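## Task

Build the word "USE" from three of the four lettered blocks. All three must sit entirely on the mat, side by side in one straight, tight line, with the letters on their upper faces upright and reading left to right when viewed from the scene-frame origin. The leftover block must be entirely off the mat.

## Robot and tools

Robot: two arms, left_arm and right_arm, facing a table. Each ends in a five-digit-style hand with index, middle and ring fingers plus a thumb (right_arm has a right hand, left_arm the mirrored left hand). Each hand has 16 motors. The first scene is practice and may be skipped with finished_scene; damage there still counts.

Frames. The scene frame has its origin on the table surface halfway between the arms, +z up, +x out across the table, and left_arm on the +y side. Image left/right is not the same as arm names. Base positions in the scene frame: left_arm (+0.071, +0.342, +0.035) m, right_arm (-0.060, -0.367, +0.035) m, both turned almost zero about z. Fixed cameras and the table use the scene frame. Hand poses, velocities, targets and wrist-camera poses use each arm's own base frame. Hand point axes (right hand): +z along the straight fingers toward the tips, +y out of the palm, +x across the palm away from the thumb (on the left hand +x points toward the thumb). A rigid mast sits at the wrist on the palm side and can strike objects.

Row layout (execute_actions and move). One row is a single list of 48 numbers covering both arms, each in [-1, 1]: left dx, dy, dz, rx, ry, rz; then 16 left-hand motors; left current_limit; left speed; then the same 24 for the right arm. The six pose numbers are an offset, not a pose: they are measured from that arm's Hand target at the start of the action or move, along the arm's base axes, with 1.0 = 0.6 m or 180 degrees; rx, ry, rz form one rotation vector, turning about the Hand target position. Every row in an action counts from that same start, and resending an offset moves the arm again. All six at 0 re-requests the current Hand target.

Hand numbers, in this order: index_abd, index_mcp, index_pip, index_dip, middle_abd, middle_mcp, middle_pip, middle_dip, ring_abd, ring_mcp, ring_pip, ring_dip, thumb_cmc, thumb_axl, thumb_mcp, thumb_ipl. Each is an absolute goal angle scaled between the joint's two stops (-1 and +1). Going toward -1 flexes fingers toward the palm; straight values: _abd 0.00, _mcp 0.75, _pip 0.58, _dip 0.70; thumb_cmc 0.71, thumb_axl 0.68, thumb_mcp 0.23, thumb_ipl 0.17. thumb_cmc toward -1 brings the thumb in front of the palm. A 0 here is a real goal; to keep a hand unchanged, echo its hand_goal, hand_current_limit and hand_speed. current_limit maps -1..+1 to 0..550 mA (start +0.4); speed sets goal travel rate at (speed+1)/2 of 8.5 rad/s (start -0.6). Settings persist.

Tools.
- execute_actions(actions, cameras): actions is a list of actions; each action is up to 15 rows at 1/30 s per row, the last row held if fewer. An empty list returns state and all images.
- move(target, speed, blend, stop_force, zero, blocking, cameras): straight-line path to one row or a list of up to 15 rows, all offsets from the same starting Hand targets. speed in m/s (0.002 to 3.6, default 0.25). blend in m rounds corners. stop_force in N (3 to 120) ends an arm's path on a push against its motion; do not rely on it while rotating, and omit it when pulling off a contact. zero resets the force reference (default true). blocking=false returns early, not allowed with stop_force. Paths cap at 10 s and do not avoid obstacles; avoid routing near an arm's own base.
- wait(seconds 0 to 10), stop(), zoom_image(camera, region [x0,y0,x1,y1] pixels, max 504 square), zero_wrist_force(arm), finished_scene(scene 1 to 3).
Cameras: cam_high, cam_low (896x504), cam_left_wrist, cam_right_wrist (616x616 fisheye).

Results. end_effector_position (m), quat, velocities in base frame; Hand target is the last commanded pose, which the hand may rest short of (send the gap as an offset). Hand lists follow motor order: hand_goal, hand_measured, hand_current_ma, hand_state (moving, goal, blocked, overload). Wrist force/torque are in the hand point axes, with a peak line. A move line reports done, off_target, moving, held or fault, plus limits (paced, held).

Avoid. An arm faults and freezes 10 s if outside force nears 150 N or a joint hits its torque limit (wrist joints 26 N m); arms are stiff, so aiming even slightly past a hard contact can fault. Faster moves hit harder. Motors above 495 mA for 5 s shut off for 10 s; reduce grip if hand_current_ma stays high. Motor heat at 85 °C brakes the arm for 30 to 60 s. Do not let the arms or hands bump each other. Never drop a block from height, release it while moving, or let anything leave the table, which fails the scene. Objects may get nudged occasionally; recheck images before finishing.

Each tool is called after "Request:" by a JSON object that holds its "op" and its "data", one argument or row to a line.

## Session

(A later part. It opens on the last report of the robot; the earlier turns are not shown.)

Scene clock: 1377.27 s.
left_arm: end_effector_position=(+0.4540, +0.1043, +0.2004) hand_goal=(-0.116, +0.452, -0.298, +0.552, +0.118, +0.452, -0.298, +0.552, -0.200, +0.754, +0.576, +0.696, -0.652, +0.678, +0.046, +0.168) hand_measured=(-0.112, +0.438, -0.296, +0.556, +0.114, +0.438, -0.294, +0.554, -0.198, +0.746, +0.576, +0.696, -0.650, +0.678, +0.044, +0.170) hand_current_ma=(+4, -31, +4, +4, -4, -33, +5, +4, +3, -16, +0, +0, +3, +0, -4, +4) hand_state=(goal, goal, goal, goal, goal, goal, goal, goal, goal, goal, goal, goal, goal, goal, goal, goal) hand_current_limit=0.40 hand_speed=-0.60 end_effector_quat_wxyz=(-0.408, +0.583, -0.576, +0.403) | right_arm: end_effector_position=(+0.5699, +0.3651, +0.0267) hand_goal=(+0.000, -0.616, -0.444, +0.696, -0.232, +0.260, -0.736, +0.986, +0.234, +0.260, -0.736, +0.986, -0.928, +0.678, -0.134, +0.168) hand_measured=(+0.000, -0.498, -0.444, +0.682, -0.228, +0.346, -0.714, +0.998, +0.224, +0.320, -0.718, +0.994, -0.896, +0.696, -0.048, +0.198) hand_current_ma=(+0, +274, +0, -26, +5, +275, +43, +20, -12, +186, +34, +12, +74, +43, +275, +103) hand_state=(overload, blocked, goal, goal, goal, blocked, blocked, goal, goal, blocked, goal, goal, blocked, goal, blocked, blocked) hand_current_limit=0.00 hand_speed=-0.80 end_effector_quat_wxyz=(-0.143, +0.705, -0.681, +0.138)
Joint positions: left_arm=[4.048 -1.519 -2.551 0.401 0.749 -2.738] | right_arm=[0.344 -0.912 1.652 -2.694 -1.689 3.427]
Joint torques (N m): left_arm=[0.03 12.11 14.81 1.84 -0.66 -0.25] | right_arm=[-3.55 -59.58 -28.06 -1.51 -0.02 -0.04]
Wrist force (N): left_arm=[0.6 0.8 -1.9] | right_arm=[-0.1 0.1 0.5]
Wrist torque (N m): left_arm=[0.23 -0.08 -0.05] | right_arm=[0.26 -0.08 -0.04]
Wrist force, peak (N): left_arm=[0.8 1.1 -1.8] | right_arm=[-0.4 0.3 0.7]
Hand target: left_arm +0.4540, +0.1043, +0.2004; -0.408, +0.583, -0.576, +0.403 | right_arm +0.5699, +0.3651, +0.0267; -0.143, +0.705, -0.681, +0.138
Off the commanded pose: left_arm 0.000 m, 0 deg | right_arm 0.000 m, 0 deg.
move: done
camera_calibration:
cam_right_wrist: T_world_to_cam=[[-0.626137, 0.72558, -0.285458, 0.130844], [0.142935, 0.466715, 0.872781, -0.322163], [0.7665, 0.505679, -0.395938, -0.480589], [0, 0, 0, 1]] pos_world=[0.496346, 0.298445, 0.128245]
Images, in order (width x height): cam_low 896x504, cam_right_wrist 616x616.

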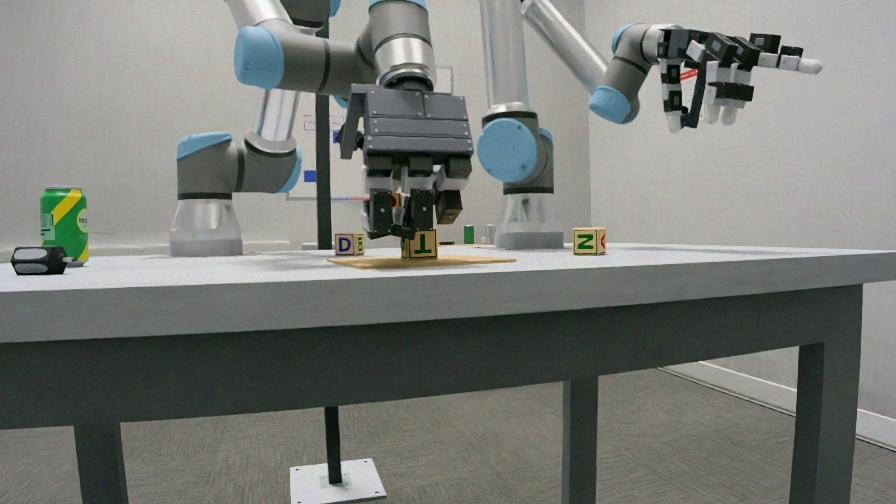

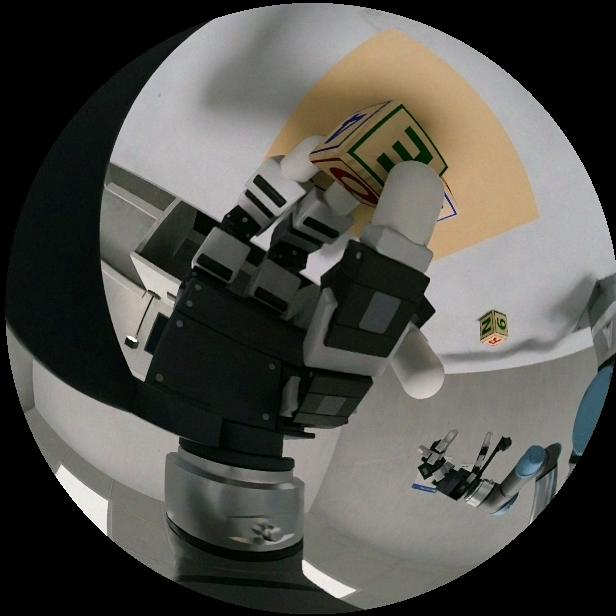

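Request:
{"op": "move", "data": {
  "target": [0,0,0,0,0,0,-0.117,0.452,-0.299,0.551,0.117,0.452,-0.299,0.551,-0.2,0.754,0.576,0.696,-0.653,0.678,0.045,0.168,0.4,-0.6,0,0,-0.03,0,0,0,0,-0.46,-0.445,0.696,-0.233,0.26,-0.737,0.986,0.233,0.26,-0.737,0.986,-0.929,0.677,-0.135,0.168,0.0,-0.8],
  "speed": 0.06
}}

Request:
{"op": "move", "data": {
  "target": [0,0,0,0,0,0,-0.117,0.452,-0.299,0.551,0.117,0.452,-0.299,0.551,-0.2,0.754,0.576,0.696,-0.653,0.678,0.045,0.168,0.4,-0.6,0,0,-0.035,0,0,0,0,-0.46,-0.445,0.696,-0.233,0.26,-0.737,0.986,0.233,0.26,-0.737,0.986,-0.929,0.677,-0.135,0.168,0.0,-0.8],
  "speed": 0.02,
  "stop_force": 4,
  "cameras": ["cam_high","cam_low","cam_right_wrist"]
}}

Request:
{"op": "zoom_image", "data": {
  "camera": "cam_low",
  "region": [330, 120, 530, 280]
}}

Request:
{"op": "zoom_image", "data": {
  "camera": "cam_right_wrist",
  "region": [200, 60, 540, 320]
}}

Scene clock: 1391.40 s.
left_arm: end_effector_position=(+0.4540, +0.1043, +0.2004) hand_goal=(-0.116, +0.452, -0.298, +0.552, +0.118, +0.452, -0.298, +0.552, -0.200, +0.754, +0.576, +0.696, -0.652, +0.678, +0.046, +0.168) hand_measured=(-0.112, +0.438, -0.296, +0.556, +0.114, +0.438, -0.294, +0.554, -0.198, +0.746, +0.576, +0.696, -0.650, +0.678, +0.044, +0.170) hand_current_ma=(+4, -31, +4, +4, -4, -33, +5, +4, +3, -16, +0, +0, +3, +0, -4, +4) hand_state=(goal, goal, goal, goal, goal, goal, goal, goal, goal, goal, goal, goal, goal, goal, goal, goal) hand_current_limit=0.40 hand_speed=-0.60 end_effector_quat_wxyz=(-0.408, +0.583, -0.576, +0.403) | right_arm: end_effector_position=(+0.5699, +0.3651, +0.0087) hand_goal=(+0.000, -0.460, -0.444, +0.696, -0.232, +0.260, -0.736, +0.986, +0.234, +0.260, -0.736, +0.986, -0.928, +0.678, -0.134, +0.168) hand_measured=(+0.000, -0.454, -0.444, +0.694, -0.228, +0.346, -0.714, +0.998, +0.224, +0.320, -0.718, +0.994, -0.896, +0.696, -0.048, +0.198) hand_current_ma=(+0, +8, +0, -3, +5, +275, +45, +20, -12, +186, +34, +12, +74, +43, +275, +103) hand_state=(overload, goal, goal, goal, goal, blocked, blocked, goal, goal, blocked, goal, goal, blocked, goal, blocked, blocked) hand_current_limit=0.00 hand_speed=-0.80 end_effector_quat_wxyz=(-0.143, +0.705, -0.681, +0.138)
Joint positions: left_arm=[4.048 -1.519 -2.551 0.401 0.749 -2.738] | right_arm=[0.344 -0.883 1.659 -2.73 -1.689 3.427]
Joint torques (N m): left_arm=[0.44 12.17 14.17 1.94 -0.56 -0.19] | right_arm=[-4.25 -40.06 -14.02 -4.98 -0.3 -0.09]
Wrist force (N): left_arm=[0.7 0.8 -1.8] | right_arm=[-0.3 0.3 0.5]
Wrist torque (N m): left_arm=[0.22 -0.09 -0.04] | right_arm=[0.28 -0.05 -0.06]
Wrist force, peak (N): left_arm=[0.7 0.9 -1.9] | right_arm=[-0.3 0.4 0.8]
Hand target: left_arm +0.4540, +0.1043, +0.2004; -0.408, +0.583, -0.576, +0.403 | right_arm +0.5699, +0.3651, +0.0087; -0.143, +0.705, -0.681, +0.138
Off the commanded pose: left_arm 0.000 m, 0 deg | right_arm 0.000 m, 0 deg.
move: done

Scene clock: 1393.10 s.
left_arm: end_effector_position=(+0.4540, +0.1043, +0.2004) hand_goal=(-0.116, +0.452, -0.298, +0.552, +0.118, +0.452, -0.298, +0.552, -0.200, +0.754, +0.576, +0.696, -0.652, +0.678, +0.046, +0.168) hand_measured=(-0.112, +0.438, -0.296, +0.556, +0.114, +0.438, -0.294, +0.554, -0.198, +0.746, +0.576, +0.696, -0.650, +0.678, +0.044, +0.170) hand_current_ma=(+4, -31, +4, +4, -4, -33, +5, +4, +3, -16, +0, +0, +3, +0, -4, +4) hand_state=(goal, goal, goal, goal, goal, goal, goal, goal, goal, goal, goal, goal, goal, goal, goal, goal) hand_current_limit=0.40 hand_speed=-0.60 end_effector_quat_wxyz=(-0.408, +0.583, -0.576, +0.403) | right_arm: end_effector_position=(+0.5699, +0.3651, -0.0004) hand_goal=(+0.000, -0.460, -0.444, +0.696, -0.232, +0.260, -0.736, +0.986, +0.234, +0.260, -0.736, +0.986, -0.928, +0.678, -0.134, +0.168) hand_measured=(+0.000, -0.454, -0.444, +0.694, -0.228, +0.344, -0.718, +0.998, +0.224, +0.318, -0.718, +0.994, -0.896, +0.696, -0.048, +0.202) hand_current_ma=(+0, +8, +0, -3, +5, +275, +35, +23, -12, +175, +34, +12, +74, +43, +275, +119) hand_state=(overload, goal, goal, goal, goal, blocked, goal, goal, goal, blocked, goal, goal, blocked, goal, blocked, blocked) hand_current_limit=0.00 hand_speed=-0.80 end_effector_quat_wxyz=(-0.143, +0.705, -0.681, +0.138)
Joint positions: left_arm=[4.048 -1.519 -2.551 0.401 0.749 -2.738] | right_arm=[0.344 -0.868 1.662 -2.747 -1.689 3.427]
Joint torques (N m): left_arm=[0.3 12.15 13.67 2.06 -0.71 -0.24] | right_arm=[-5.16 -60.03 -26.56 -1.25 -0.46 -0.12]
Wrist force (N): left_arm=[0.7 0.9 -1.3] | right_arm=[-0.6 -0.7 -1.2]
Wrist torque (N m): left_arm=[0.17 -0.08 -0.04] | right_arm=[0.38 -0.02 -0.08]
Wrist force, peak (N): left_arm=[0.9 0.9 -1.7] | right_arm=[0.9 -6.2 -7.5]
Hand target: left_arm +0.4540, +0.1043, +0.2004; -0.408, +0.583, -0.576, +0.403 | right_arm +0.5699, +0.3651, -0.0004; -0.143, +0.705, -0.681, +0.138 (not the last commanded pose)
Off the commanded pose: left_arm 0.000 m, 0 deg | right_arm 0.012 m, 0 deg.
move: contact (right_arm)
camera_calibration:
cam_right_wrist: T_world_to_cam=[[-0.626137, 0.72558, -0.285458, 0.123108], [0.142935, 0.466715, 0.872781, -0.298511], [0.7665, 0.505679, -0.395938, -0.491319], [0, 0, 0, 1]] pos_world=[0.496346, 0.298445, 0.101145]
Images, in order (width x height): cam_high 896x504, cam_low 896x504, cam_right_wrist 616x616.

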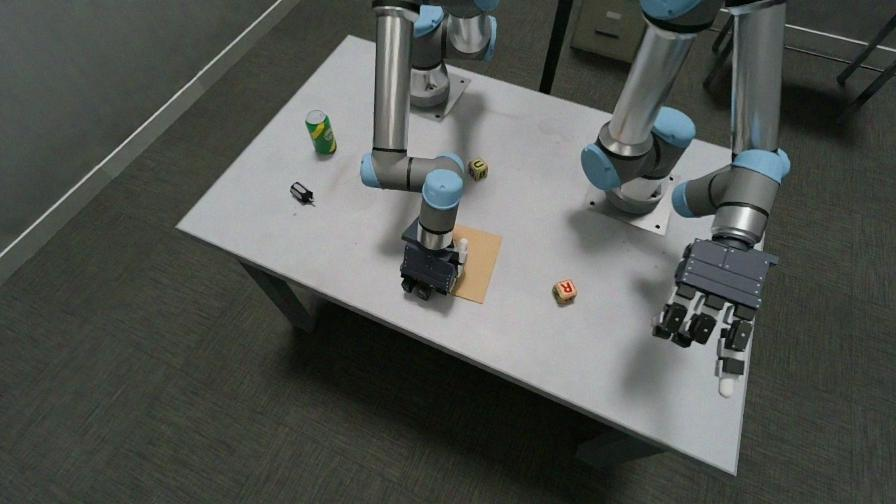

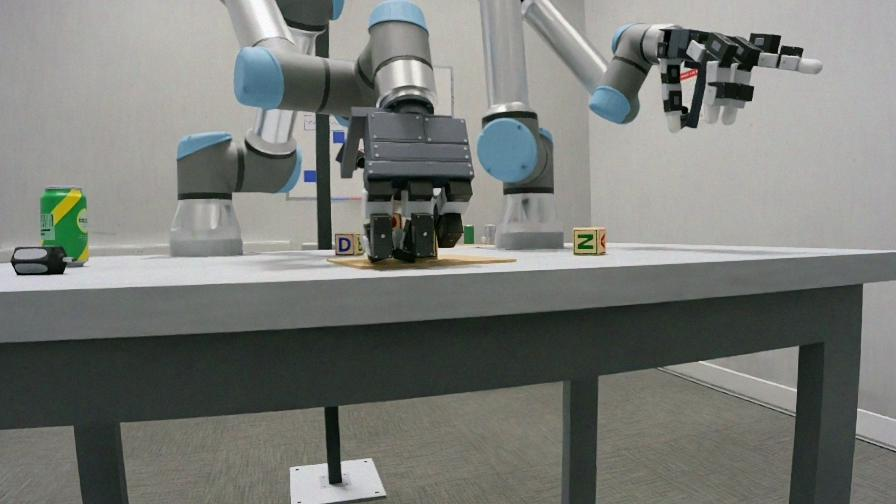

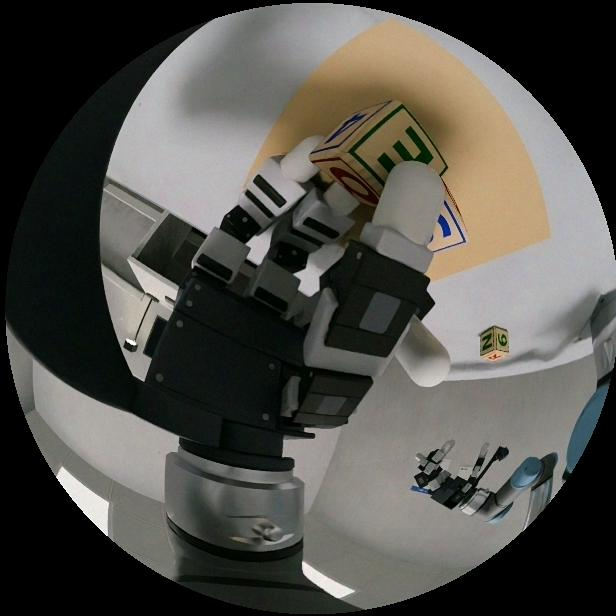

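Scaled by 2.520 from the camera's 896x504 image, which has a finer 1280x720 frame.

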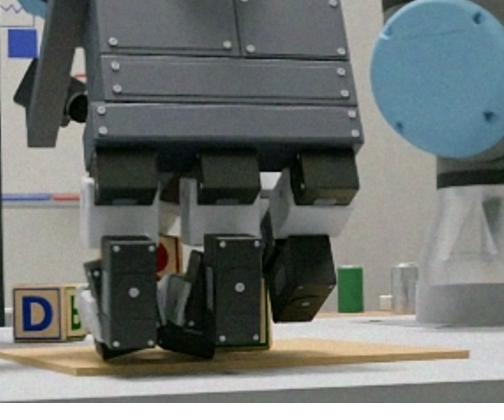

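Scaled by 1.482 from the camera's 616x616 image, which has a finer 880x880 frame.

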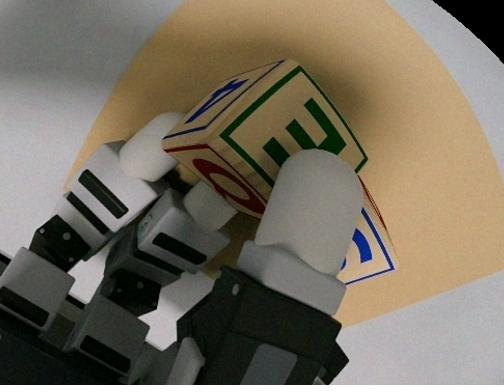

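Request:
{"op": "move", "data": {
  "target": [0,0,0,0,0,0,-0.117,0.452,-0.299,0.551,0.117,0.452,-0.299,0.551,-0.2,0.754,0.576,0.696,-0.653,0.678,0.045,0.168,0.4,-0.6,0,0,0.02,0.001,-0.0278,0,0,-0.46,-0.445,0.696,-0.233,0.26,-0.737,0.986,0.233,0.26,-0.737,0.986,-0.929,0.677,-0.135,0.168,0.0,-0.8],
  "speed": 0.06
}}

Request:
{"op": "move", "data": {
  "target": [0,0,0,0,0,0,-0.117,0.452,-0.299,0.551,0.117,0.452,-0.299,0.551,-0.2,0.754,0.576,0.696,-0.653,0.678,0.045,0.168,0.4,-0.6,0,0,-0.035,0,0,0,0,-0.46,-0.445,0.696,-0.233,0.26,-0.737,0.986,0.233,0.26,-0.737,0.986,-0.929,0.677,-0.135,0.168,0.0,-0.8],
  "speed": 0.015,
  "stop_force": 3,
  "cameras": ["cam_high","cam_low","cam_right_wrist"]
}}

Request:
{"op": "zoom_image", "data": {
  "camera": "cam_low",
  "region": [330, 120, 530, 280]
}}

Request:
{"op": "zoom_image", "data": {
  "camera": "cam_right_wrist",
  "region": [200, 60, 540, 320]
}}

Scene clock: 1418.60 s.
left_arm: end_effector_position=(+0.4540, +0.1043, +0.2004) hand_goal=(-0.116, +0.452, -0.298, +0.552, +0.118, +0.452, -0.298, +0.552, -0.200, +0.754, +0.576, +0.696, -0.652, +0.678, +0.046, +0.168) hand_measured=(-0.112, +0.438, -0.296, +0.556, +0.114, +0.438, -0.294, +0.554, -0.198, +0.746, +0.576, +0.696, -0.650, +0.678, +0.044, +0.170) hand_current_ma=(+4, -31, +4, +4, -4, -33, +5, +4, +3, -16, +0, +0, +3, +0, -4, +4) hand_state=(goal, goal, goal, goal, goal, goal, goal, goal, goal, goal, goal, goal, goal, goal, goal, goal) hand_current_limit=0.40 hand_speed=-0.60 end_effector_quat_wxyz=(-0.408, +0.583, -0.576, +0.403) | right_arm: end_effector_position=(+0.5699, +0.3651, +0.0116) hand_goal=(+0.000, -0.460, -0.444, +0.696, -0.232, +0.260, -0.736, +0.986, +0.234, +0.260, -0.736, +0.986, -0.928, +0.678, -0.134, +0.168) hand_measured=(+0.000, -0.454, -0.444, +0.694, -0.228, +0.344, -0.716, +0.998, +0.224, +0.318, -0.718, +0.994, -0.896, +0.696, -0.048, +0.202) hand_current_ma=(+0, +8, +0, -3, +5, +275, +41, +23, -12, +175, +34, +12, +74, +43, +275, +119) hand_state=(overload, goal, goal, goal, goal, blocked, blocked, goal, goal, blocked, goal, goal, blocked, goal, blocked, blocked) hand_current_limit=0.00 hand_speed=-0.80 end_effector_quat_wxyz=(-0.174, +0.698, -0.674, +0.167)
Joint positions: left_arm=[4.048 -1.519 -2.551 0.401 0.749 -2.738] | right_arm=[0.354 -0.897 1.712 -2.851 -1.717 3.426]
Joint torques (N m): left_arm=[0.07 13.09 13.9 2.02 -0.67 -0.26] | right_arm=[12.33 -60.03 -11.64 -4.51 -2.05 -2]
Wrist force (N): left_arm=[0.7 0.9 -1.1] | right_arm=[-0.3 0.4 0.3]
Wrist torque (N m): left_arm=[0.17 -0.08 -0.04] | right_arm=[0.33 -0.04 0.11]
Wrist force, peak (N): left_arm=[0.9 1.0 -1.8] | right_arm=[-0.5 -1.1 -1.4]
Hand target: left_arm +0.4540, +0.1043, +0.2004; -0.408, +0.583, -0.576, +0.403 | right_arm +0.5699, +0.3651, +0.0116; -0.174, +0.698, -0.674, +0.167
Off the commanded pose: left_arm 0.000 m, 0 deg | right_arm 0.000 m, 0 deg.
move: done

Scene clock: 1420.80 s.
left_arm: end_effector_position=(+0.4540, +0.1043, +0.2004) hand_goal=(-0.116, +0.452, -0.298, +0.552, +0.118, +0.452, -0.298, +0.552, -0.200, +0.754, +0.576, +0.696, -0.652, +0.678, +0.046, +0.168) hand_measured=(-0.112, +0.438, -0.296, +0.556, +0.114, +0.438, -0.294, +0.554, -0.198, +0.746, +0.576, +0.696, -0.650, +0.678, +0.044, +0.170) hand_current_ma=(+4, -31, +4, +4, -4, -33, +5, +4, +3, -16, +0, +0, +3, +0, -4, +4) hand_state=(goal, goal, goal, goal, goal, goal, goal, goal, goal, goal, goal, goal, goal, goal, goal, goal) hand_current_limit=0.40 hand_speed=-0.60 end_effector_quat_wxyz=(-0.408, +0.583, -0.576, +0.403) | right_arm: end_effector_position=(+0.5699, +0.3651, -0.0024) hand_goal=(+0.000, -0.460, -0.444, +0.696, -0.232, +0.260, -0.736, +0.986, +0.234, +0.260, -0.736, +0.986, -0.928, +0.678, -0.134, +0.168) hand_measured=(+0.000, -0.454, -0.444, +0.694, -0.228, +0.338, -0.714, +0.998, +0.224, +0.316, -0.718, +0.994, -0.898, +0.690, -0.046, +0.202) hand_current_ma=(+0, +8, +0, -3, +4, +268, +44, +23, -12, +174, +35, +12, +69, +27, +275, +124) hand_state=(overload, goal, goal, goal, goal, blocked, blocked, goal, goal, blocked, goal, goal, blocked, goal, blocked, blocked) hand_current_limit=0.00 hand_speed=-0.80 end_effector_quat_wxyz=(-0.174, +0.698, -0.674, +0.167)
Joint positions: left_arm=[4.048 -1.519 -2.551 0.401 0.749 -2.738] | right_arm=[0.354 -0.873 1.715 -2.879 -1.717 3.426]
Joint torques (N m): left_arm=[-0.93 12.59 13.8 2.04 -0.68 -0.1] | right_arm=[10.79 -60.24 -26.37 -1.56 1.25 -0.56]
Wrist force (N): left_arm=[0.5 0.7 -1.6] | right_arm=[-0.2 0.2 0.2]
Wrist torque (N m): left_arm=[0.19 -0.07 -0.05] | right_arm=[0.31 -0.07 0.13]
Wrist force, peak (N): left_arm=[0.7 0.9 -1.8] | right_arm=[1.1 -2.5 -2.2]
Hand target: left_arm +0.4540, +0.1043, +0.2004; -0.408, +0.583, -0.576, +0.403 | right_arm +0.5699, +0.3651, -0.0024; -0.174, +0.698, -0.674, +0.167 (not the last commanded pose)
Off the commanded pose: left_arm 0.000 m, 0 deg | right_arm 0.007 m, 0 deg.
move: contact (right_arm)
camera_calibration:
cam_right_wrist: T_world_to_cam=[[-0.598968, 0.726497, -0.336809, 0.106582], [0.0661192, 0.464037, 0.883345, -0.251972], [0.798039, 0.506826, -0.325979, -0.510338], [0, 0, 0, 1]] pos_world=[0.487769, 0.298145, 0.0921165]
Images, in order (width x height): cam_high 896x504, cam_low 896x504, cam_right_wrist 616x616.

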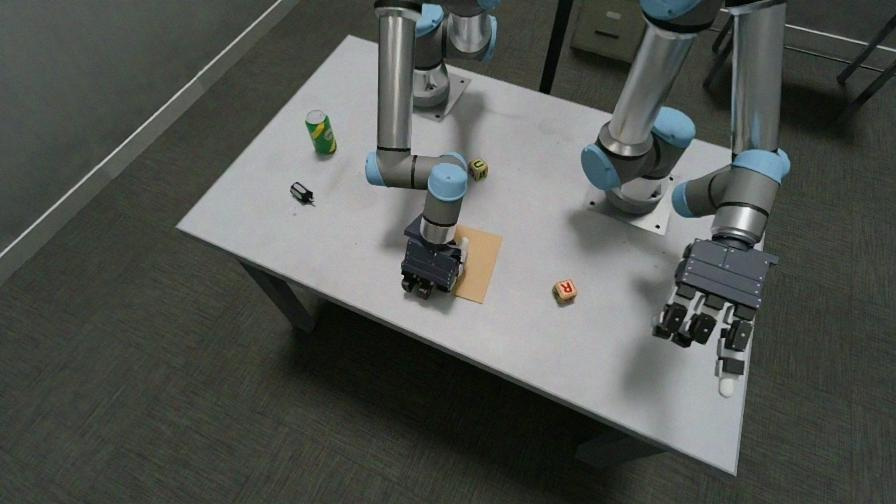

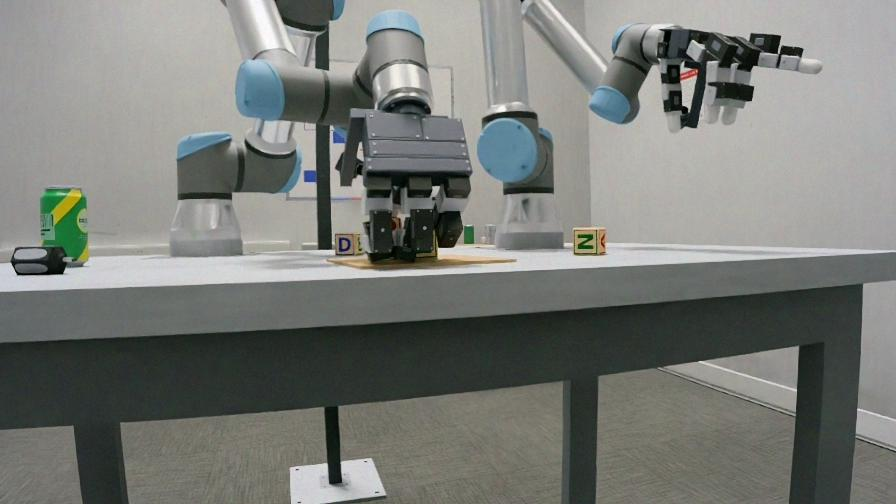

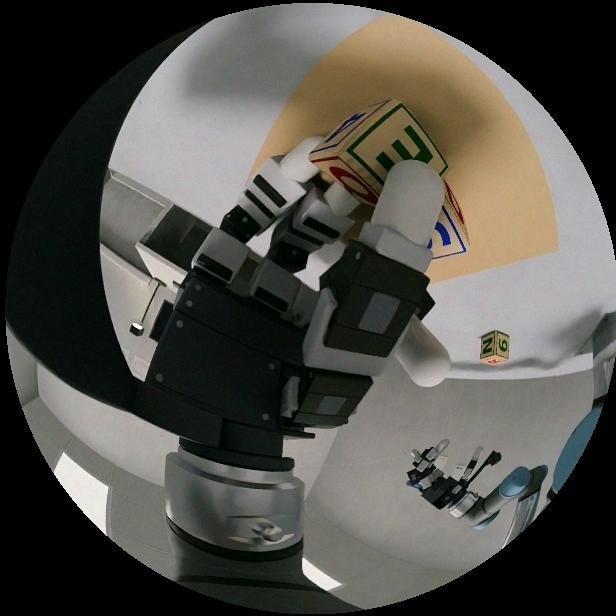

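Scaled by 2.520 from the camera's 896x504 image, which has a finer 1280x720 frame.

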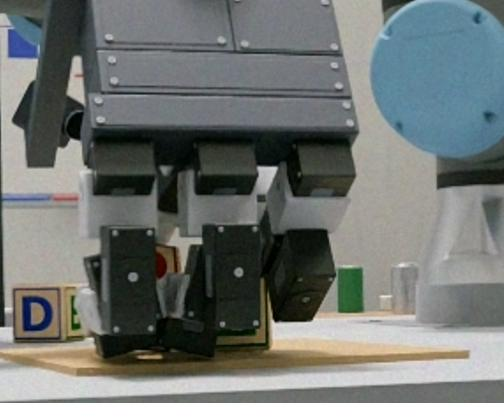

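Scaled by 1.482 from the camera's 616x616 image, which has a finer 880x880 frame.

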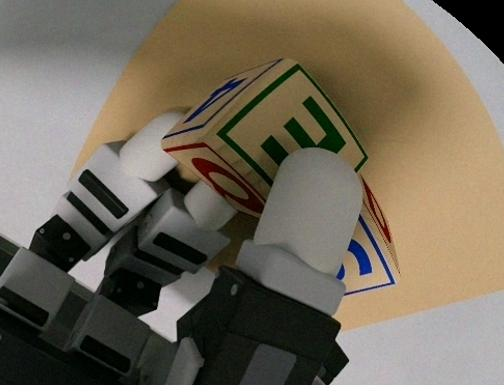

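Request:
{"op": "move", "data": {
  "target": [0,0,0,0,0,0,-0.117,0.452,-0.299,0.551,0.117,0.452,-0.299,0.551,-0.2,0.754,0.576,0.696,-0.653,0.678,0.045,0.168,0.4,-0.6,0,0,0,0,0,0,0,-0.46,-0.445,0.696,-0.233,0.33,-0.737,0.986,0.233,0.31,-0.737,0.986,-0.929,0.677,0.1,0.168,0.0,-0.93],
  "cameras": ["cam_low","cam_right_wrist"]
}}

Request:
{"op": "zoom_image", "data": {
  "camera": "cam_right_wrist",
  "region": [200, 60, 540, 320]
}}

Request:
{"op": "zoom_image", "data": {
  "camera": "cam_low",
  "region": [330, 120, 530, 280]
}}

Scene clock: 1429.40 s.
left_arm: end_effector_position=(+0.4540, +0.1043, +0.2004) hand_goal=(-0.116, +0.452, -0.298, +0.552, +0.118, +0.452, -0.298, +0.552, -0.200, +0.754, +0.576, +0.696, -0.652, +0.678, +0.046, +0.168) hand_measured=(-0.112, +0.438, -0.296, +0.556, +0.114, +0.438, -0.294, +0.554, -0.198, +0.746, +0.576, +0.696, -0.650, +0.678, +0.044, +0.170) hand_current_ma=(+4, -31, +4, +4, -4, -33, +5, +4, +3, -16, +0, +0, +3, +0, -4, +4) hand_state=(goal, goal, goal, goal, goal, goal, goal, goal, goal, goal, goal, goal, goal, goal, goal, goal) hand_current_limit=0.40 hand_speed=-0.60 end_effector_quat_wxyz=(-0.408, +0.583, -0.576, +0.403) | right_arm: end_effector_position=(+0.5699, +0.3651, -0.0024) hand_goal=(+0.000, -0.460, -0.444, +0.696, -0.232, +0.330, -0.736, +0.986, +0.234, +0.310, -0.736, +0.986, -0.928, +0.678, +0.100, +0.168) hand_measured=(+0.000, -0.454, -0.444, +0.694, -0.228, +0.336, -0.730, +0.990, +0.230, +0.316, -0.728, +0.990, -0.922, +0.680, +0.092, +0.170) hand_current_ma=(+0, +8, +0, -3, +4, +9, +9, +4, -5, +10, +12, +4, +8, +4, -19, +2) hand_state=(overload, goal, goal, goal, goal, goal, goal, goal, goal, goal, goal, goal, goal, goal, goal, goal) hand_current_limit=0.00 hand_speed=-0.93 end_effector_quat_wxyz=(-0.174, +0.698, -0.674, +0.167)
Joint positions: left_arm=[4.048 -1.519 -2.551 0.401 0.749 -2.738] | right_arm=[0.354 -0.873 1.715 -2.879 -1.717 3.426]
Joint torques (N m): left_arm=[-0.63 12.55 14.2 1.96 -0.68 -0.18] | right_arm=[6.51 -59.55 -26.32 -1.73 1.41 1.49]
Wrist force (N): left_arm=[0.8 0.9 -1.7] | right_arm=[-0.1 0.3 0.1]
Wrist torque (N m): left_arm=[0.23 -0.10 -0.04] | right_arm=[0.32 -0.08 0.13]
Wrist force, peak (N): left_arm=[1.1 0.9 -1.6] | right_arm=[-0.2 0.4 0.5]
Hand target: left_arm +0.4540, +0.1043, +0.2004; -0.408, +0.583, -0.576, +0.403 | right_arm +0.5699, +0.3651, -0.0024; -0.174, +0.698, -0.674, +0.167
Off the commanded pose: left_arm 0.000 m, 0 deg | right_arm 0.000 m, 0 deg.
move: done
camera_calibration:
cam_right_wrist: T_world_to_cam=[[-0.598961, 0.726546, -0.336714, 0.106556], [0.0661824, 0.463959, 0.883381, -0.251983], [0.798038, 0.506826, -0.325978, -0.510338], [0, 0, 0, 1]] pos_world=[0.487769, 0.298145, 0.0921168]
Images, in order (width x height): cam_low 896x504, cam_right_wrist 616x616.

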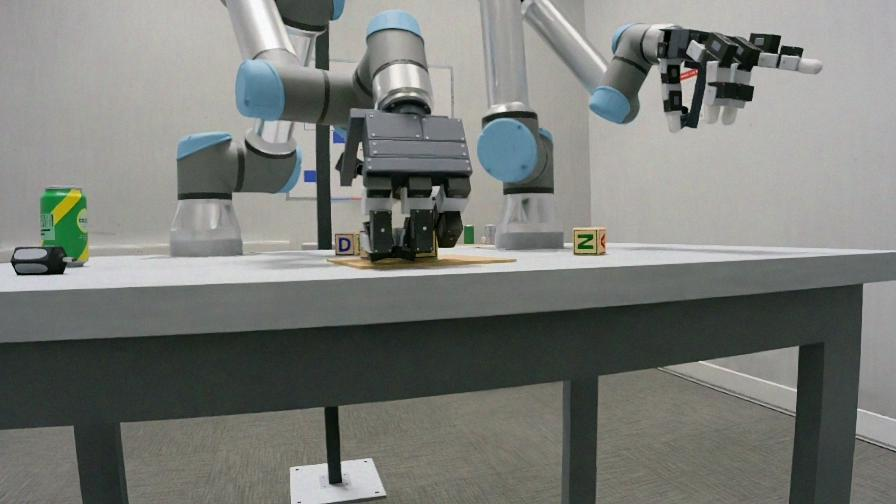

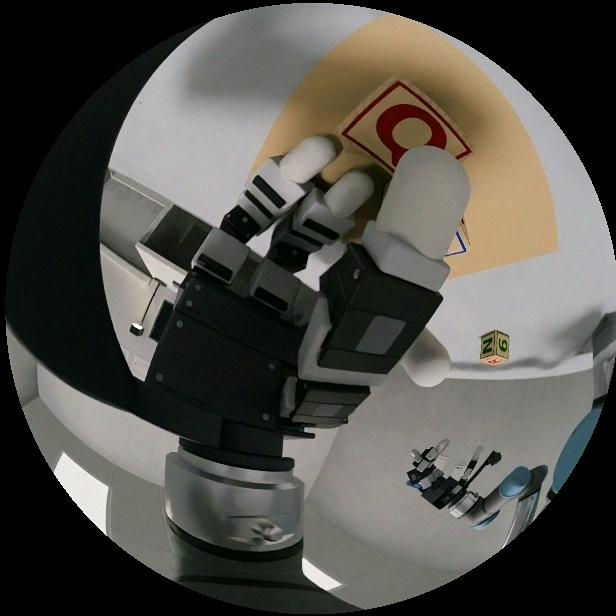

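Scaled by 1.482 from the camera's 616x616 image, which has a finer 880x880 frame.

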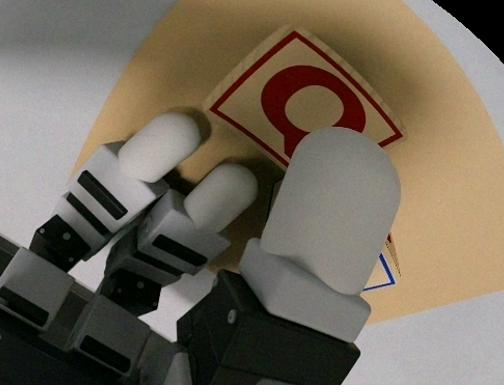

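Scaled by 2.520 from the camera's 896x504 image, which has a finer 1280x720 frame.

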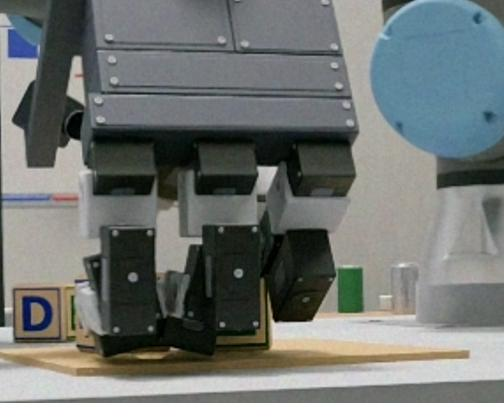

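Request:
{"op": "move", "data": {
  "target": [0,0,0,0,0,0,-0.117,0.452,-0.299,0.551,0.117,0.452,-0.299,0.551,-0.2,0.754,0.576,0.696,-0.653,0.678,0.045,0.168,0.4,-0.6,0.02,0,0.05,0,0,0,0,-0.46,-0.445,0.696,-0.233,0.33,-0.737,0.986,0.233,0.31,-0.737,0.986,-0.929,0.677,0.1,0.168,0.0,-0.93],
  "speed": 0.03,
  "cameras": ["cam_low","cam_right_wrist"]
}}

Request:
{"op": "zoom_image", "data": {
  "camera": "cam_right_wrist",
  "region": [200, 60, 540, 320]
}}

Scene clock: 1502.90 s.
left_arm: end_effector_position=(+0.4540, +0.1043, +0.2004) hand_goal=(-0.116, +0.452, -0.298, +0.552, +0.118, +0.452, -0.298, +0.552, -0.200, +0.754, +0.576, +0.696, -0.652, +0.678, +0.046, +0.168) hand_measured=(-0.112, +0.438, -0.296, +0.556, +0.114, +0.438, -0.294, +0.554, -0.198, +0.746, +0.576, +0.696, -0.650, +0.678, +0.044, +0.170) hand_current_ma=(+4, -31, +4, +4, -4, -33, +5, +4, +3, -16, +0, +0, +3, +0, -4, +4) hand_state=(goal, goal, goal, goal, goal, goal, goal, goal, goal, goal, goal, goal, goal, goal, goal, goal) hand_current_limit=0.40 hand_speed=-0.60 end_effector_quat_wxyz=(-0.408, +0.583, -0.576, +0.403) | right_arm: end_effector_position=(+0.5819, +0.3651, +0.0276) hand_goal=(+0.000, -0.460, -0.444, +0.696, -0.232, +0.330, -0.736, +0.986, +0.234, +0.310, -0.736, +0.986, -0.928, +0.678, +0.100, +0.168) hand_measured=(+0.000, -0.454, -0.444, +0.694, -0.228, +0.336, -0.730, +0.990, +0.230, +0.316, -0.728, +0.990, -0.922, +0.680, +0.092, +0.170) hand_current_ma=(+0, +8, +0, -3, +4, +9, +9, +4, -5, +10, +12, +4, +8, +4, -19, +2) hand_state=(overload, goal, goal, goal, goal, goal, goal, goal, goal, goal, goal, goal, goal, goal, goal, goal) hand_current_limit=0.00 hand_speed=-0.93 end_effector_quat_wxyz=(-0.174, +0.698, -0.674, +0.167)
Joint positions: left_arm=[4.048 -1.519 -2.551 0.401 0.749 -2.738] | right_arm=[0.347 -0.907 1.672 -2.803 -1.714 3.42]
Joint torques (N m): left_arm=[0.17 11.88 13.77 2 -0.65 -0.27] | right_arm=[-12.06 -60.42 -25.94 -1.48 1.88 -2.14]
Wrist force (N): left_arm=[0.4 0.7 -1.5] | right_arm=[-0.5 0.2 0.1]
Wrist torque (N m): left_arm=[0.17 -0.04 -0.06] | right_arm=[0.31 -0.01 0.08]
Wrist force, peak (N): left_arm=[0.7 1.0 -1.8] | right_arm=[-0.5 0.2 0.1]
Hand target: left_arm +0.4540, +0.1043, +0.2004; -0.408, +0.583, -0.576, +0.403 | right_arm +0.5819, +0.3651, +0.0276; -0.174, +0.698, -0.674, +0.167
Off the commanded pose: left_arm 0.000 m, 0 deg | right_arm 0.000 m, 0 deg.
move: done
camera_calibration:
cam_right_wrist: T_world_to_cam=[[-0.598961, 0.726546, -0.336714, 0.123785], [0.0661824, 0.463959, 0.883381, -0.279272], [0.798038, 0.506826, -0.325978, -0.510056], [0, 0, 0, 1]] pos_world=[0.499669, 0.298145, 0.122117]
Images, in order (width x height): cam_low 896x504, cam_right_wrist 616x616.

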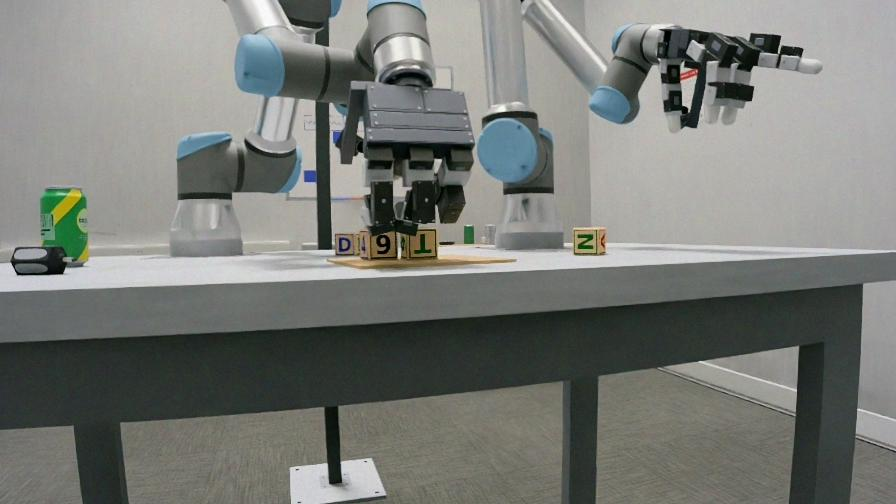

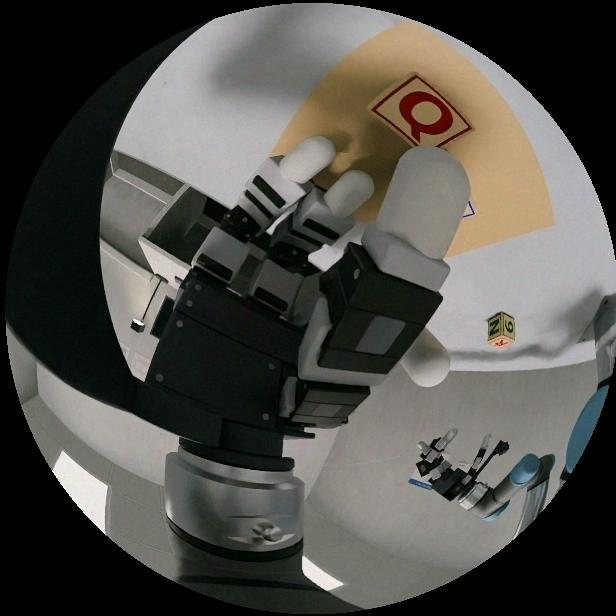

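Scaled by 1.482 from the camera's 616x616 image, which has a finer 880x880 frame.

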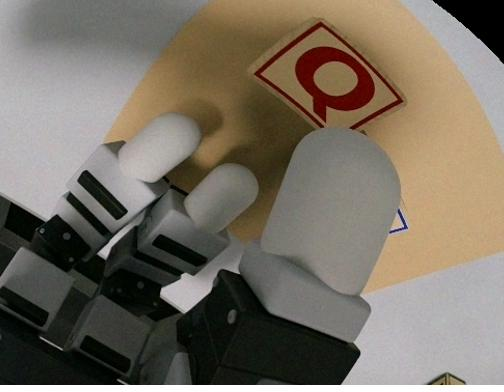

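Request:
{"op": "move", "data": {
  "target": [0,0,0,0,0,0,-0.117,0.452,-0.299,0.551,0.117,0.452,-0.299,0.551,-0.2,0.754,0.576,0.696,-0.653,0.678,0.045,0.168,0.4,-0.6,-0.25,0,0.25,0,0,0,0,-0.46,-0.445,0.696,-0.1,0.754,0.576,0.696,0.1,0.754,0.576,0.696,0.714,0.678,0.226,0.168,0.4,-0.8],
  "speed": 0.1,
  "cameras": ["all"]
}}

Request:
{"op": "zoom_image", "data": {
  "camera": "cam_high",
  "region": [390, 200, 530, 320]
}}

Request:
{"op": "zoom_image", "data": {
  "camera": "cam_low",
  "region": [320, 190, 480, 280]
}}

Scene clock: 1571.80 s.
left_arm: end_effector_position=(+0.4540, +0.1043, +0.2004) hand_goal=(-0.116, +0.452, -0.298, +0.552, +0.118, +0.452, -0.298, +0.552, -0.200, +0.754, +0.576, +0.696, -0.652, +0.678, +0.046, +0.168) hand_measured=(-0.112, +0.438, -0.296, +0.556, +0.114, +0.438, -0.294, +0.554, -0.198, +0.746, +0.576, +0.696, -0.650, +0.678, +0.044, +0.170) hand_current_ma=(+4, -31, +4, +4, -4, -33, +5, +4, +3, -16, +0, +0, +3, +0, -4, +4) hand_state=(goal, goal, goal, goal, goal, goal, goal, goal, goal, goal, goal, goal, goal, goal, goal, goal) hand_current_limit=0.40 hand_speed=-0.60 end_effector_quat_wxyz=(-0.408, +0.583, -0.576, +0.403) | right_arm: end_effector_position=(+0.4320, +0.3651, +0.1776) hand_goal=(+0.000, -0.460, -0.444, +0.696, -0.100, +0.754, +0.576, +0.696, +0.100, +0.754, +0.576, +0.696, +0.714, +0.678, +0.226, +0.168) hand_measured=(+1.000, -0.466, -0.416, +0.710, -0.094, +0.746, +0.572, +0.698, +0.094, +0.746, +0.570, +0.698, -0.324, +0.676, +0.222, +0.170) hand_current_ma=(+0, -8, +64, +27, +8, -14, -6, +3, -8, -14, -8, +3, -385, -4, -7, +1) hand_state=(overload, goal, blocked, goal, goal, goal, goal, goal, goal, goal, goal, goal, blocked, goal, goal, goal) hand_current_limit=0.40 hand_speed=-0.80 end_effector_quat_wxyz=(-0.174, +0.698, -0.674, +0.167)
Joint positions: left_arm=[4.048 -1.519 -2.551 0.401 0.749 -2.738] | right_arm=[0.449 -1.373 1.916 -2.565 -1.76 3.512]
Joint torques (N m): left_arm=[-0.05 11.81 13.17 1.89 -0.67 -0.25] | right_arm=[12.73 -43.88 -17.23 -1.63 -2.13 2.14]
Wrist force (N): left_arm=[0.8 0.7 -1.5] | right_arm=[0.0 -0.1 -0.1]
Wrist torque (N m): left_arm=[0.18 -0.10 -0.03] | right_arm=[0.22 -0.02 -0.01]
Wrist force, peak (N): left_arm=[0.9 0.9 -1.8] | right_arm=[0.3 -0.3 0.9]
Hand target: left_arm +0.4540, +0.1043, +0.2004; -0.408, +0.583, -0.576, +0.403 | right_arm +0.4319, +0.3651, +0.1776; -0.174, +0.698, -0.674, +0.167
Off the commanded pose: left_arm 0.000 m, 0 deg | right_arm 0.000 m, 0 deg.
move: done
camera_calibration:
cam_left_wrist: T_world_to_cam=[[0.21935, 0.749996, 0.624012, -0.333303], [-0.550362, -0.432994, 0.713875, 0.0993246], [0.805597, -0.500022, 0.317792, -0.260479], [0, 0, 0, 1]] pos_world=[0.337616, 0.162738, 0.219858]
cam_right_wrist: T_world_to_cam=[[-0.598961, 0.726546, -0.336714, 0.0845075], [0.0661824, 0.463959, 0.883381, -0.401859], [0.798038, 0.506826, -0.325978, -0.341533], [0, 0, 0, 1]] pos_world=[0.349769, 0.298145, 0.272117]

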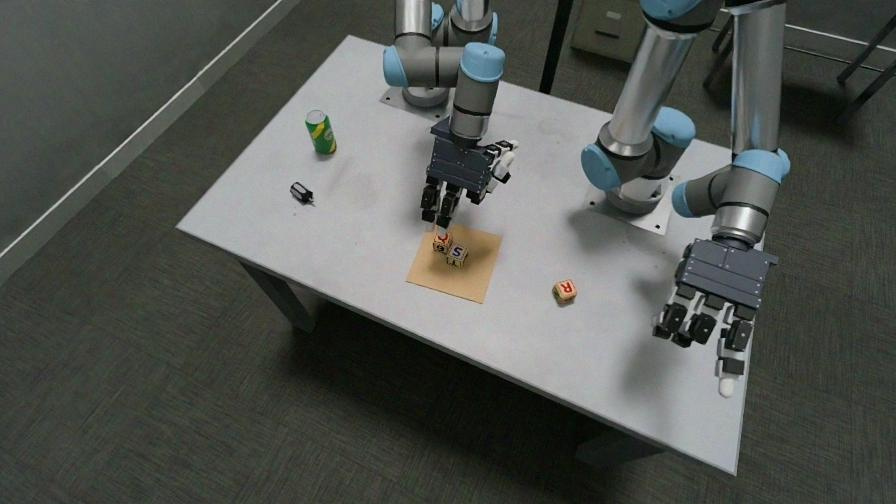

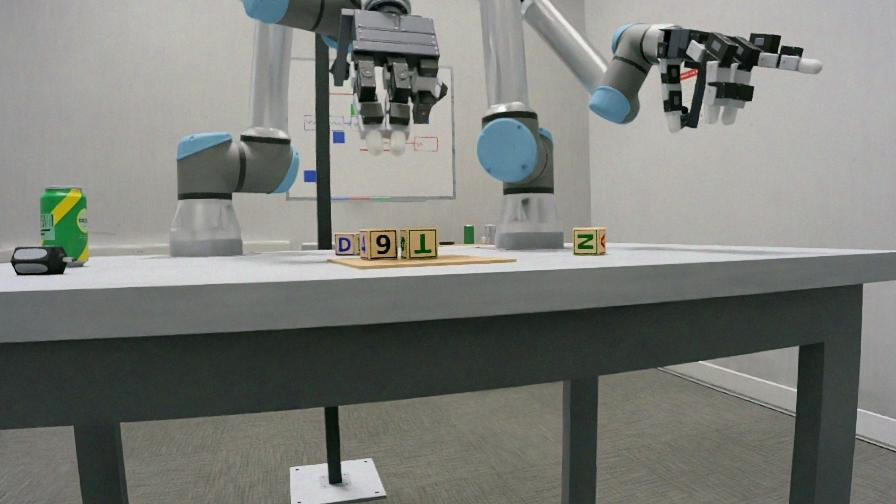

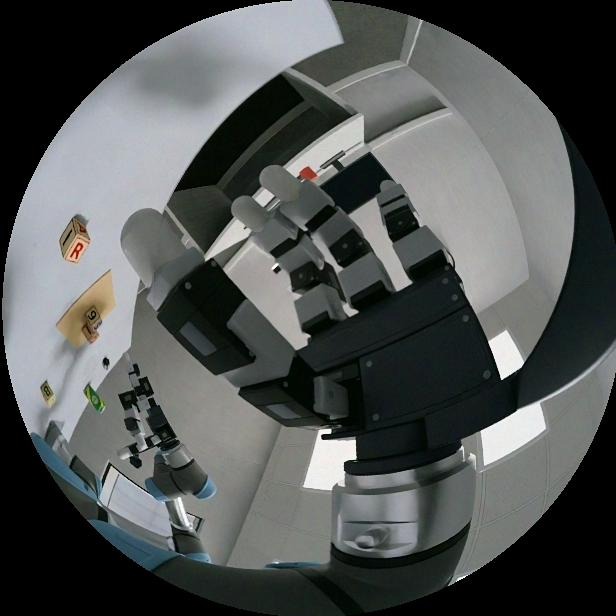

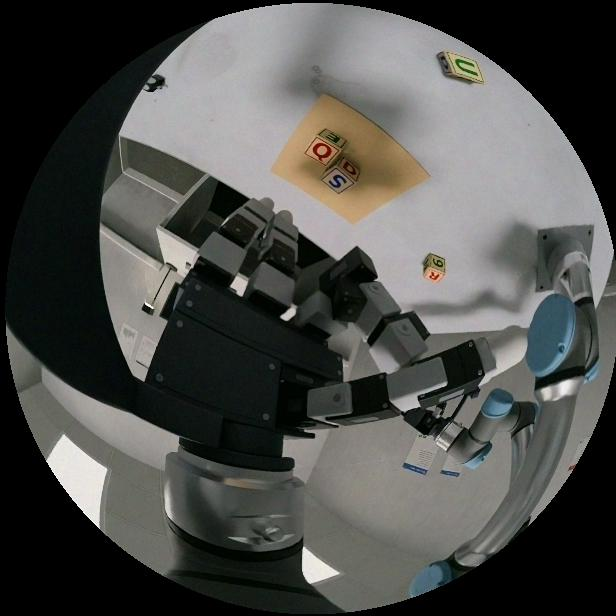

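Scaled by 3.600 from the camera's 896x504 image, which has a finer 1280x720 frame.

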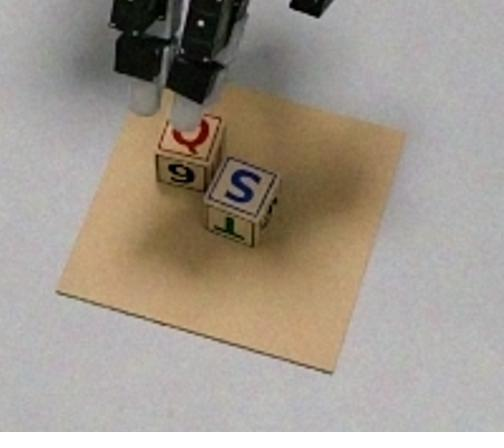

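Scaled by 3.150 from the camera's 896x504 image, which has a finer 1280x720 frame.

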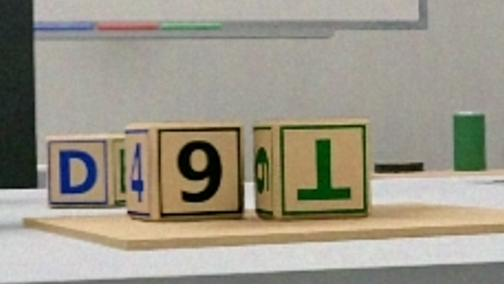

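Request:
{"op": "move", "data": {
  "target": [0,0,0,0,0,0,-0.117,0.452,-0.299,0.551,0.117,0.452,-0.299,0.551,-0.2,0.754,0.576,0.696,-0.653,0.678,0.045,0.168,0.4,-0.6,0,0,0,0,0,0,0,-0.46,-0.445,0.696,-0.1,0.754,0.576,0.696,0.1,0.754,0.576,0.696,-0.9,0.678,0.1,0.168,0.4,-0.8],
  "speed": 0.1
}}

Request:
{"op": "move", "data": {
  "target": [0,0,0,0,0,0,-0.117,0.452,-0.299,0.551,0.117,0.452,-0.299,0.551,-0.2,0.754,0.576,0.696,-0.653,0.678,0.045,0.168,0.4,-0.6,0,0,0,0,0,0,0,0.754,0.576,0.696,-0.1,0.754,0.576,0.696,0.1,0.754,0.576,0.696,-0.9,0.678,0.1,0.168,0.4,-0.8],
  "speed": 0.1,
  "cameras": ["cam_right_wrist"]
}}

Scene clock: 1593.80 s.
left_arm: end_effector_position=(+0.4540, +0.1043, +0.2004) hand_goal=(-0.116, +0.452, -0.298, +0.552, +0.118, +0.452, -0.298, +0.552, -0.200, +0.754, +0.576, +0.696, -0.652, +0.678, +0.046, +0.168) hand_measured=(-0.112, +0.438, -0.296, +0.556, +0.114, +0.438, -0.294, +0.554, -0.198, +0.746, +0.576, +0.696, -0.650, +0.678, +0.044, +0.170) hand_current_ma=(+4, -31, +4, +4, -4, -33, +5, +4, +3, -16, +0, +0, +3, +0, -4, +4) hand_state=(goal, goal, goal, goal, goal, goal, goal, goal, goal, goal, goal, goal, goal, goal, goal, goal) hand_current_limit=0.40 hand_speed=-0.60 end_effector_quat_wxyz=(-0.408, +0.583, -0.576, +0.403) | right_arm: end_effector_position=(+0.4319, +0.3651, +0.1776) hand_goal=(+0.000, -0.460, -0.444, +0.696, -0.100, +0.754, +0.576, +0.696, +0.100, +0.754, +0.576, +0.696, -0.900, +0.678, +0.100, +0.168) hand_measured=(+1.000, -0.452, -0.438, +0.700, -0.094, +0.746, +0.572, +0.698, +0.094, +0.746, +0.570, +0.698, -0.896, +0.678, +0.098, +0.170) hand_current_ma=(+0, +12, +7, +4, +8, -14, -6, +3, -8, -14, -8, +3, +7, +0, -1, +1) hand_state=(overload, goal, goal, goal, goal, goal, goal, goal, goal, goal, goal, goal, goal, goal, goal, goal) hand_current_limit=0.40 hand_speed=-0.80 end_effector_quat_wxyz=(-0.174, +0.698, -0.674, +0.167)
Joint positions: left_arm=[4.048 -1.519 -2.551 0.401 0.749 -2.738] | right_arm=[0.449 -1.374 1.916 -2.565 -1.76 3.513]
Joint torques (N m): left_arm=[-0.01 11.78 13.41 1.99 -0.65 -0.13] | right_arm=[12.54 -43.14 -17.04 -1.59 -2.07 2.26]
Wrist force (N): left_arm=[0.7 1.0 -1.4] | right_arm=[0.0 -0.1 -0.1]
Wrist torque (N m): left_arm=[0.21 -0.09 -0.04] | right_arm=[0.21 -0.05 0.00]
Wrist force, peak (N): left_arm=[0.7 1.0 -1.9] | right_arm=[0.3 0.0 -0.4]
Hand target: left_arm +0.4540, +0.1043, +0.2004; -0.408, +0.583, -0.576, +0.403 | right_arm +0.4319, +0.3651, +0.1776; -0.174, +0.698, -0.674, +0.167
Off the commanded pose: left_arm 0.000 m, 0 deg | right_arm 0.000 m, 0 deg.
move: done

Scene clock: 1595.90 s.
left_arm: end_effector_position=(+0.4540, +0.1043, +0.2004) hand_goal=(-0.116, +0.452, -0.298, +0.552, +0.118, +0.452, -0.298, +0.552, -0.200, +0.754, +0.576, +0.696, -0.652, +0.678, +0.046, +0.168) hand_measured=(-0.112, +0.438, -0.296, +0.556, +0.114, +0.438, -0.294, +0.554, -0.198, +0.746, +0.576, +0.696, -0.650, +0.678, +0.044, +0.170) hand_current_ma=(+4, -31, +4, +4, -4, -33, +5, +4, +3, -16, +0, +0, +3, +0, -4, +4) hand_state=(goal, goal, goal, goal, goal, goal, goal, goal, goal, goal, goal, goal, goal, goal, goal, goal) hand_current_limit=0.40 hand_speed=-0.60 end_effector_quat_wxyz=(-0.408, +0.583, -0.576, +0.403) | right_arm: end_effector_position=(+0.4319, +0.3651, +0.1776) hand_goal=(+0.000, +0.754, +0.576, +0.696, -0.100, +0.754, +0.576, +0.696, +0.100, +0.754, +0.576, +0.696, -0.900, +0.678, +0.100, +0.168) hand_measured=(+0.930, +0.744, +0.572, +0.698, -0.094, +0.746, +0.572, +0.698, +0.094, +0.746, +0.570, +0.698, -0.896, +0.678, +0.098, +0.170) hand_current_ma=(+0, -19, -4, +3, +8, -14, -6, +3, -8, -14, -8, +3, +7, +0, -1, +1) hand_state=(overload, goal, goal, goal, goal, goal, goal, goal, goal, goal, goal, goal, goal, goal, goal, goal) hand_current_limit=0.40 hand_speed=-0.80 end_effector_quat_wxyz=(-0.174, +0.698, -0.674, +0.167)
Joint positions: left_arm=[4.048 -1.519 -2.551 0.401 0.749 -2.738] | right_arm=[0.449 -1.374 1.916 -2.565 -1.76 3.513]
Joint torques (N m): left_arm=[-0.06 12.5 14.35 1.83 -0.73 -0.31] | right_arm=[12.76 -43.32 -17.11 -1.79 -2.13 2.3]
Wrist force (N): left_arm=[0.8 0.9 -1.5] | right_arm=[0.2 -0.2 0.0]
Wrist torque (N m): left_arm=[0.21 -0.10 -0.04] | right_arm=[0.13 -0.07 0.01]
Wrist force, peak (N): left_arm=[0.7 0.9 -1.8] | right_arm=[0.3 -0.3 -0.1]
Hand target: left_arm +0.4540, +0.1043, +0.2004; -0.408, +0.583, -0.576, +0.403 | right_arm +0.4319, +0.3651, +0.1776; -0.174, +0.698, -0.674, +0.167
Off the commanded pose: left_arm 0.000 m, 0 deg | right_arm 0.000 m, 0 deg.
move: done
camera_calibration:
cam_right_wrist: T_world_to_cam=[[-0.598961, 0.726546, -0.336714, 0.0845075], [0.0661824, 0.463959, 0.883381, -0.401859], [0.798038, 0.506826, -0.325978, -0.341533], [0, 0, 0, 1]] pos_world=[0.349769, 0.298145, 0.272117]
Images, in order (width x height): cam_right_wrist 616x616.

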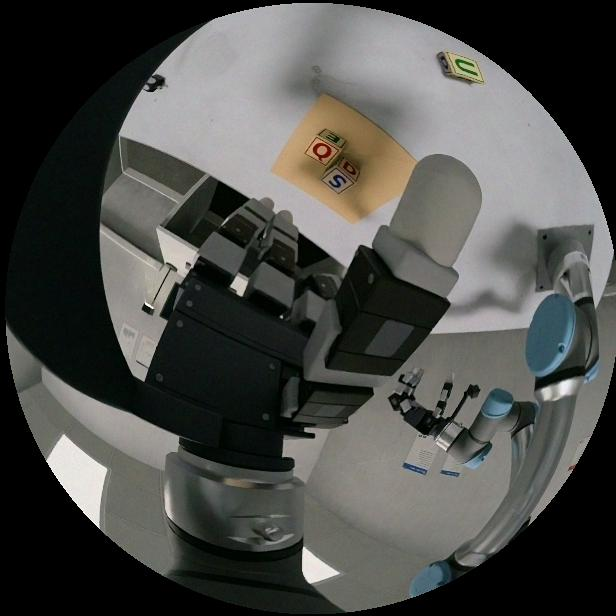

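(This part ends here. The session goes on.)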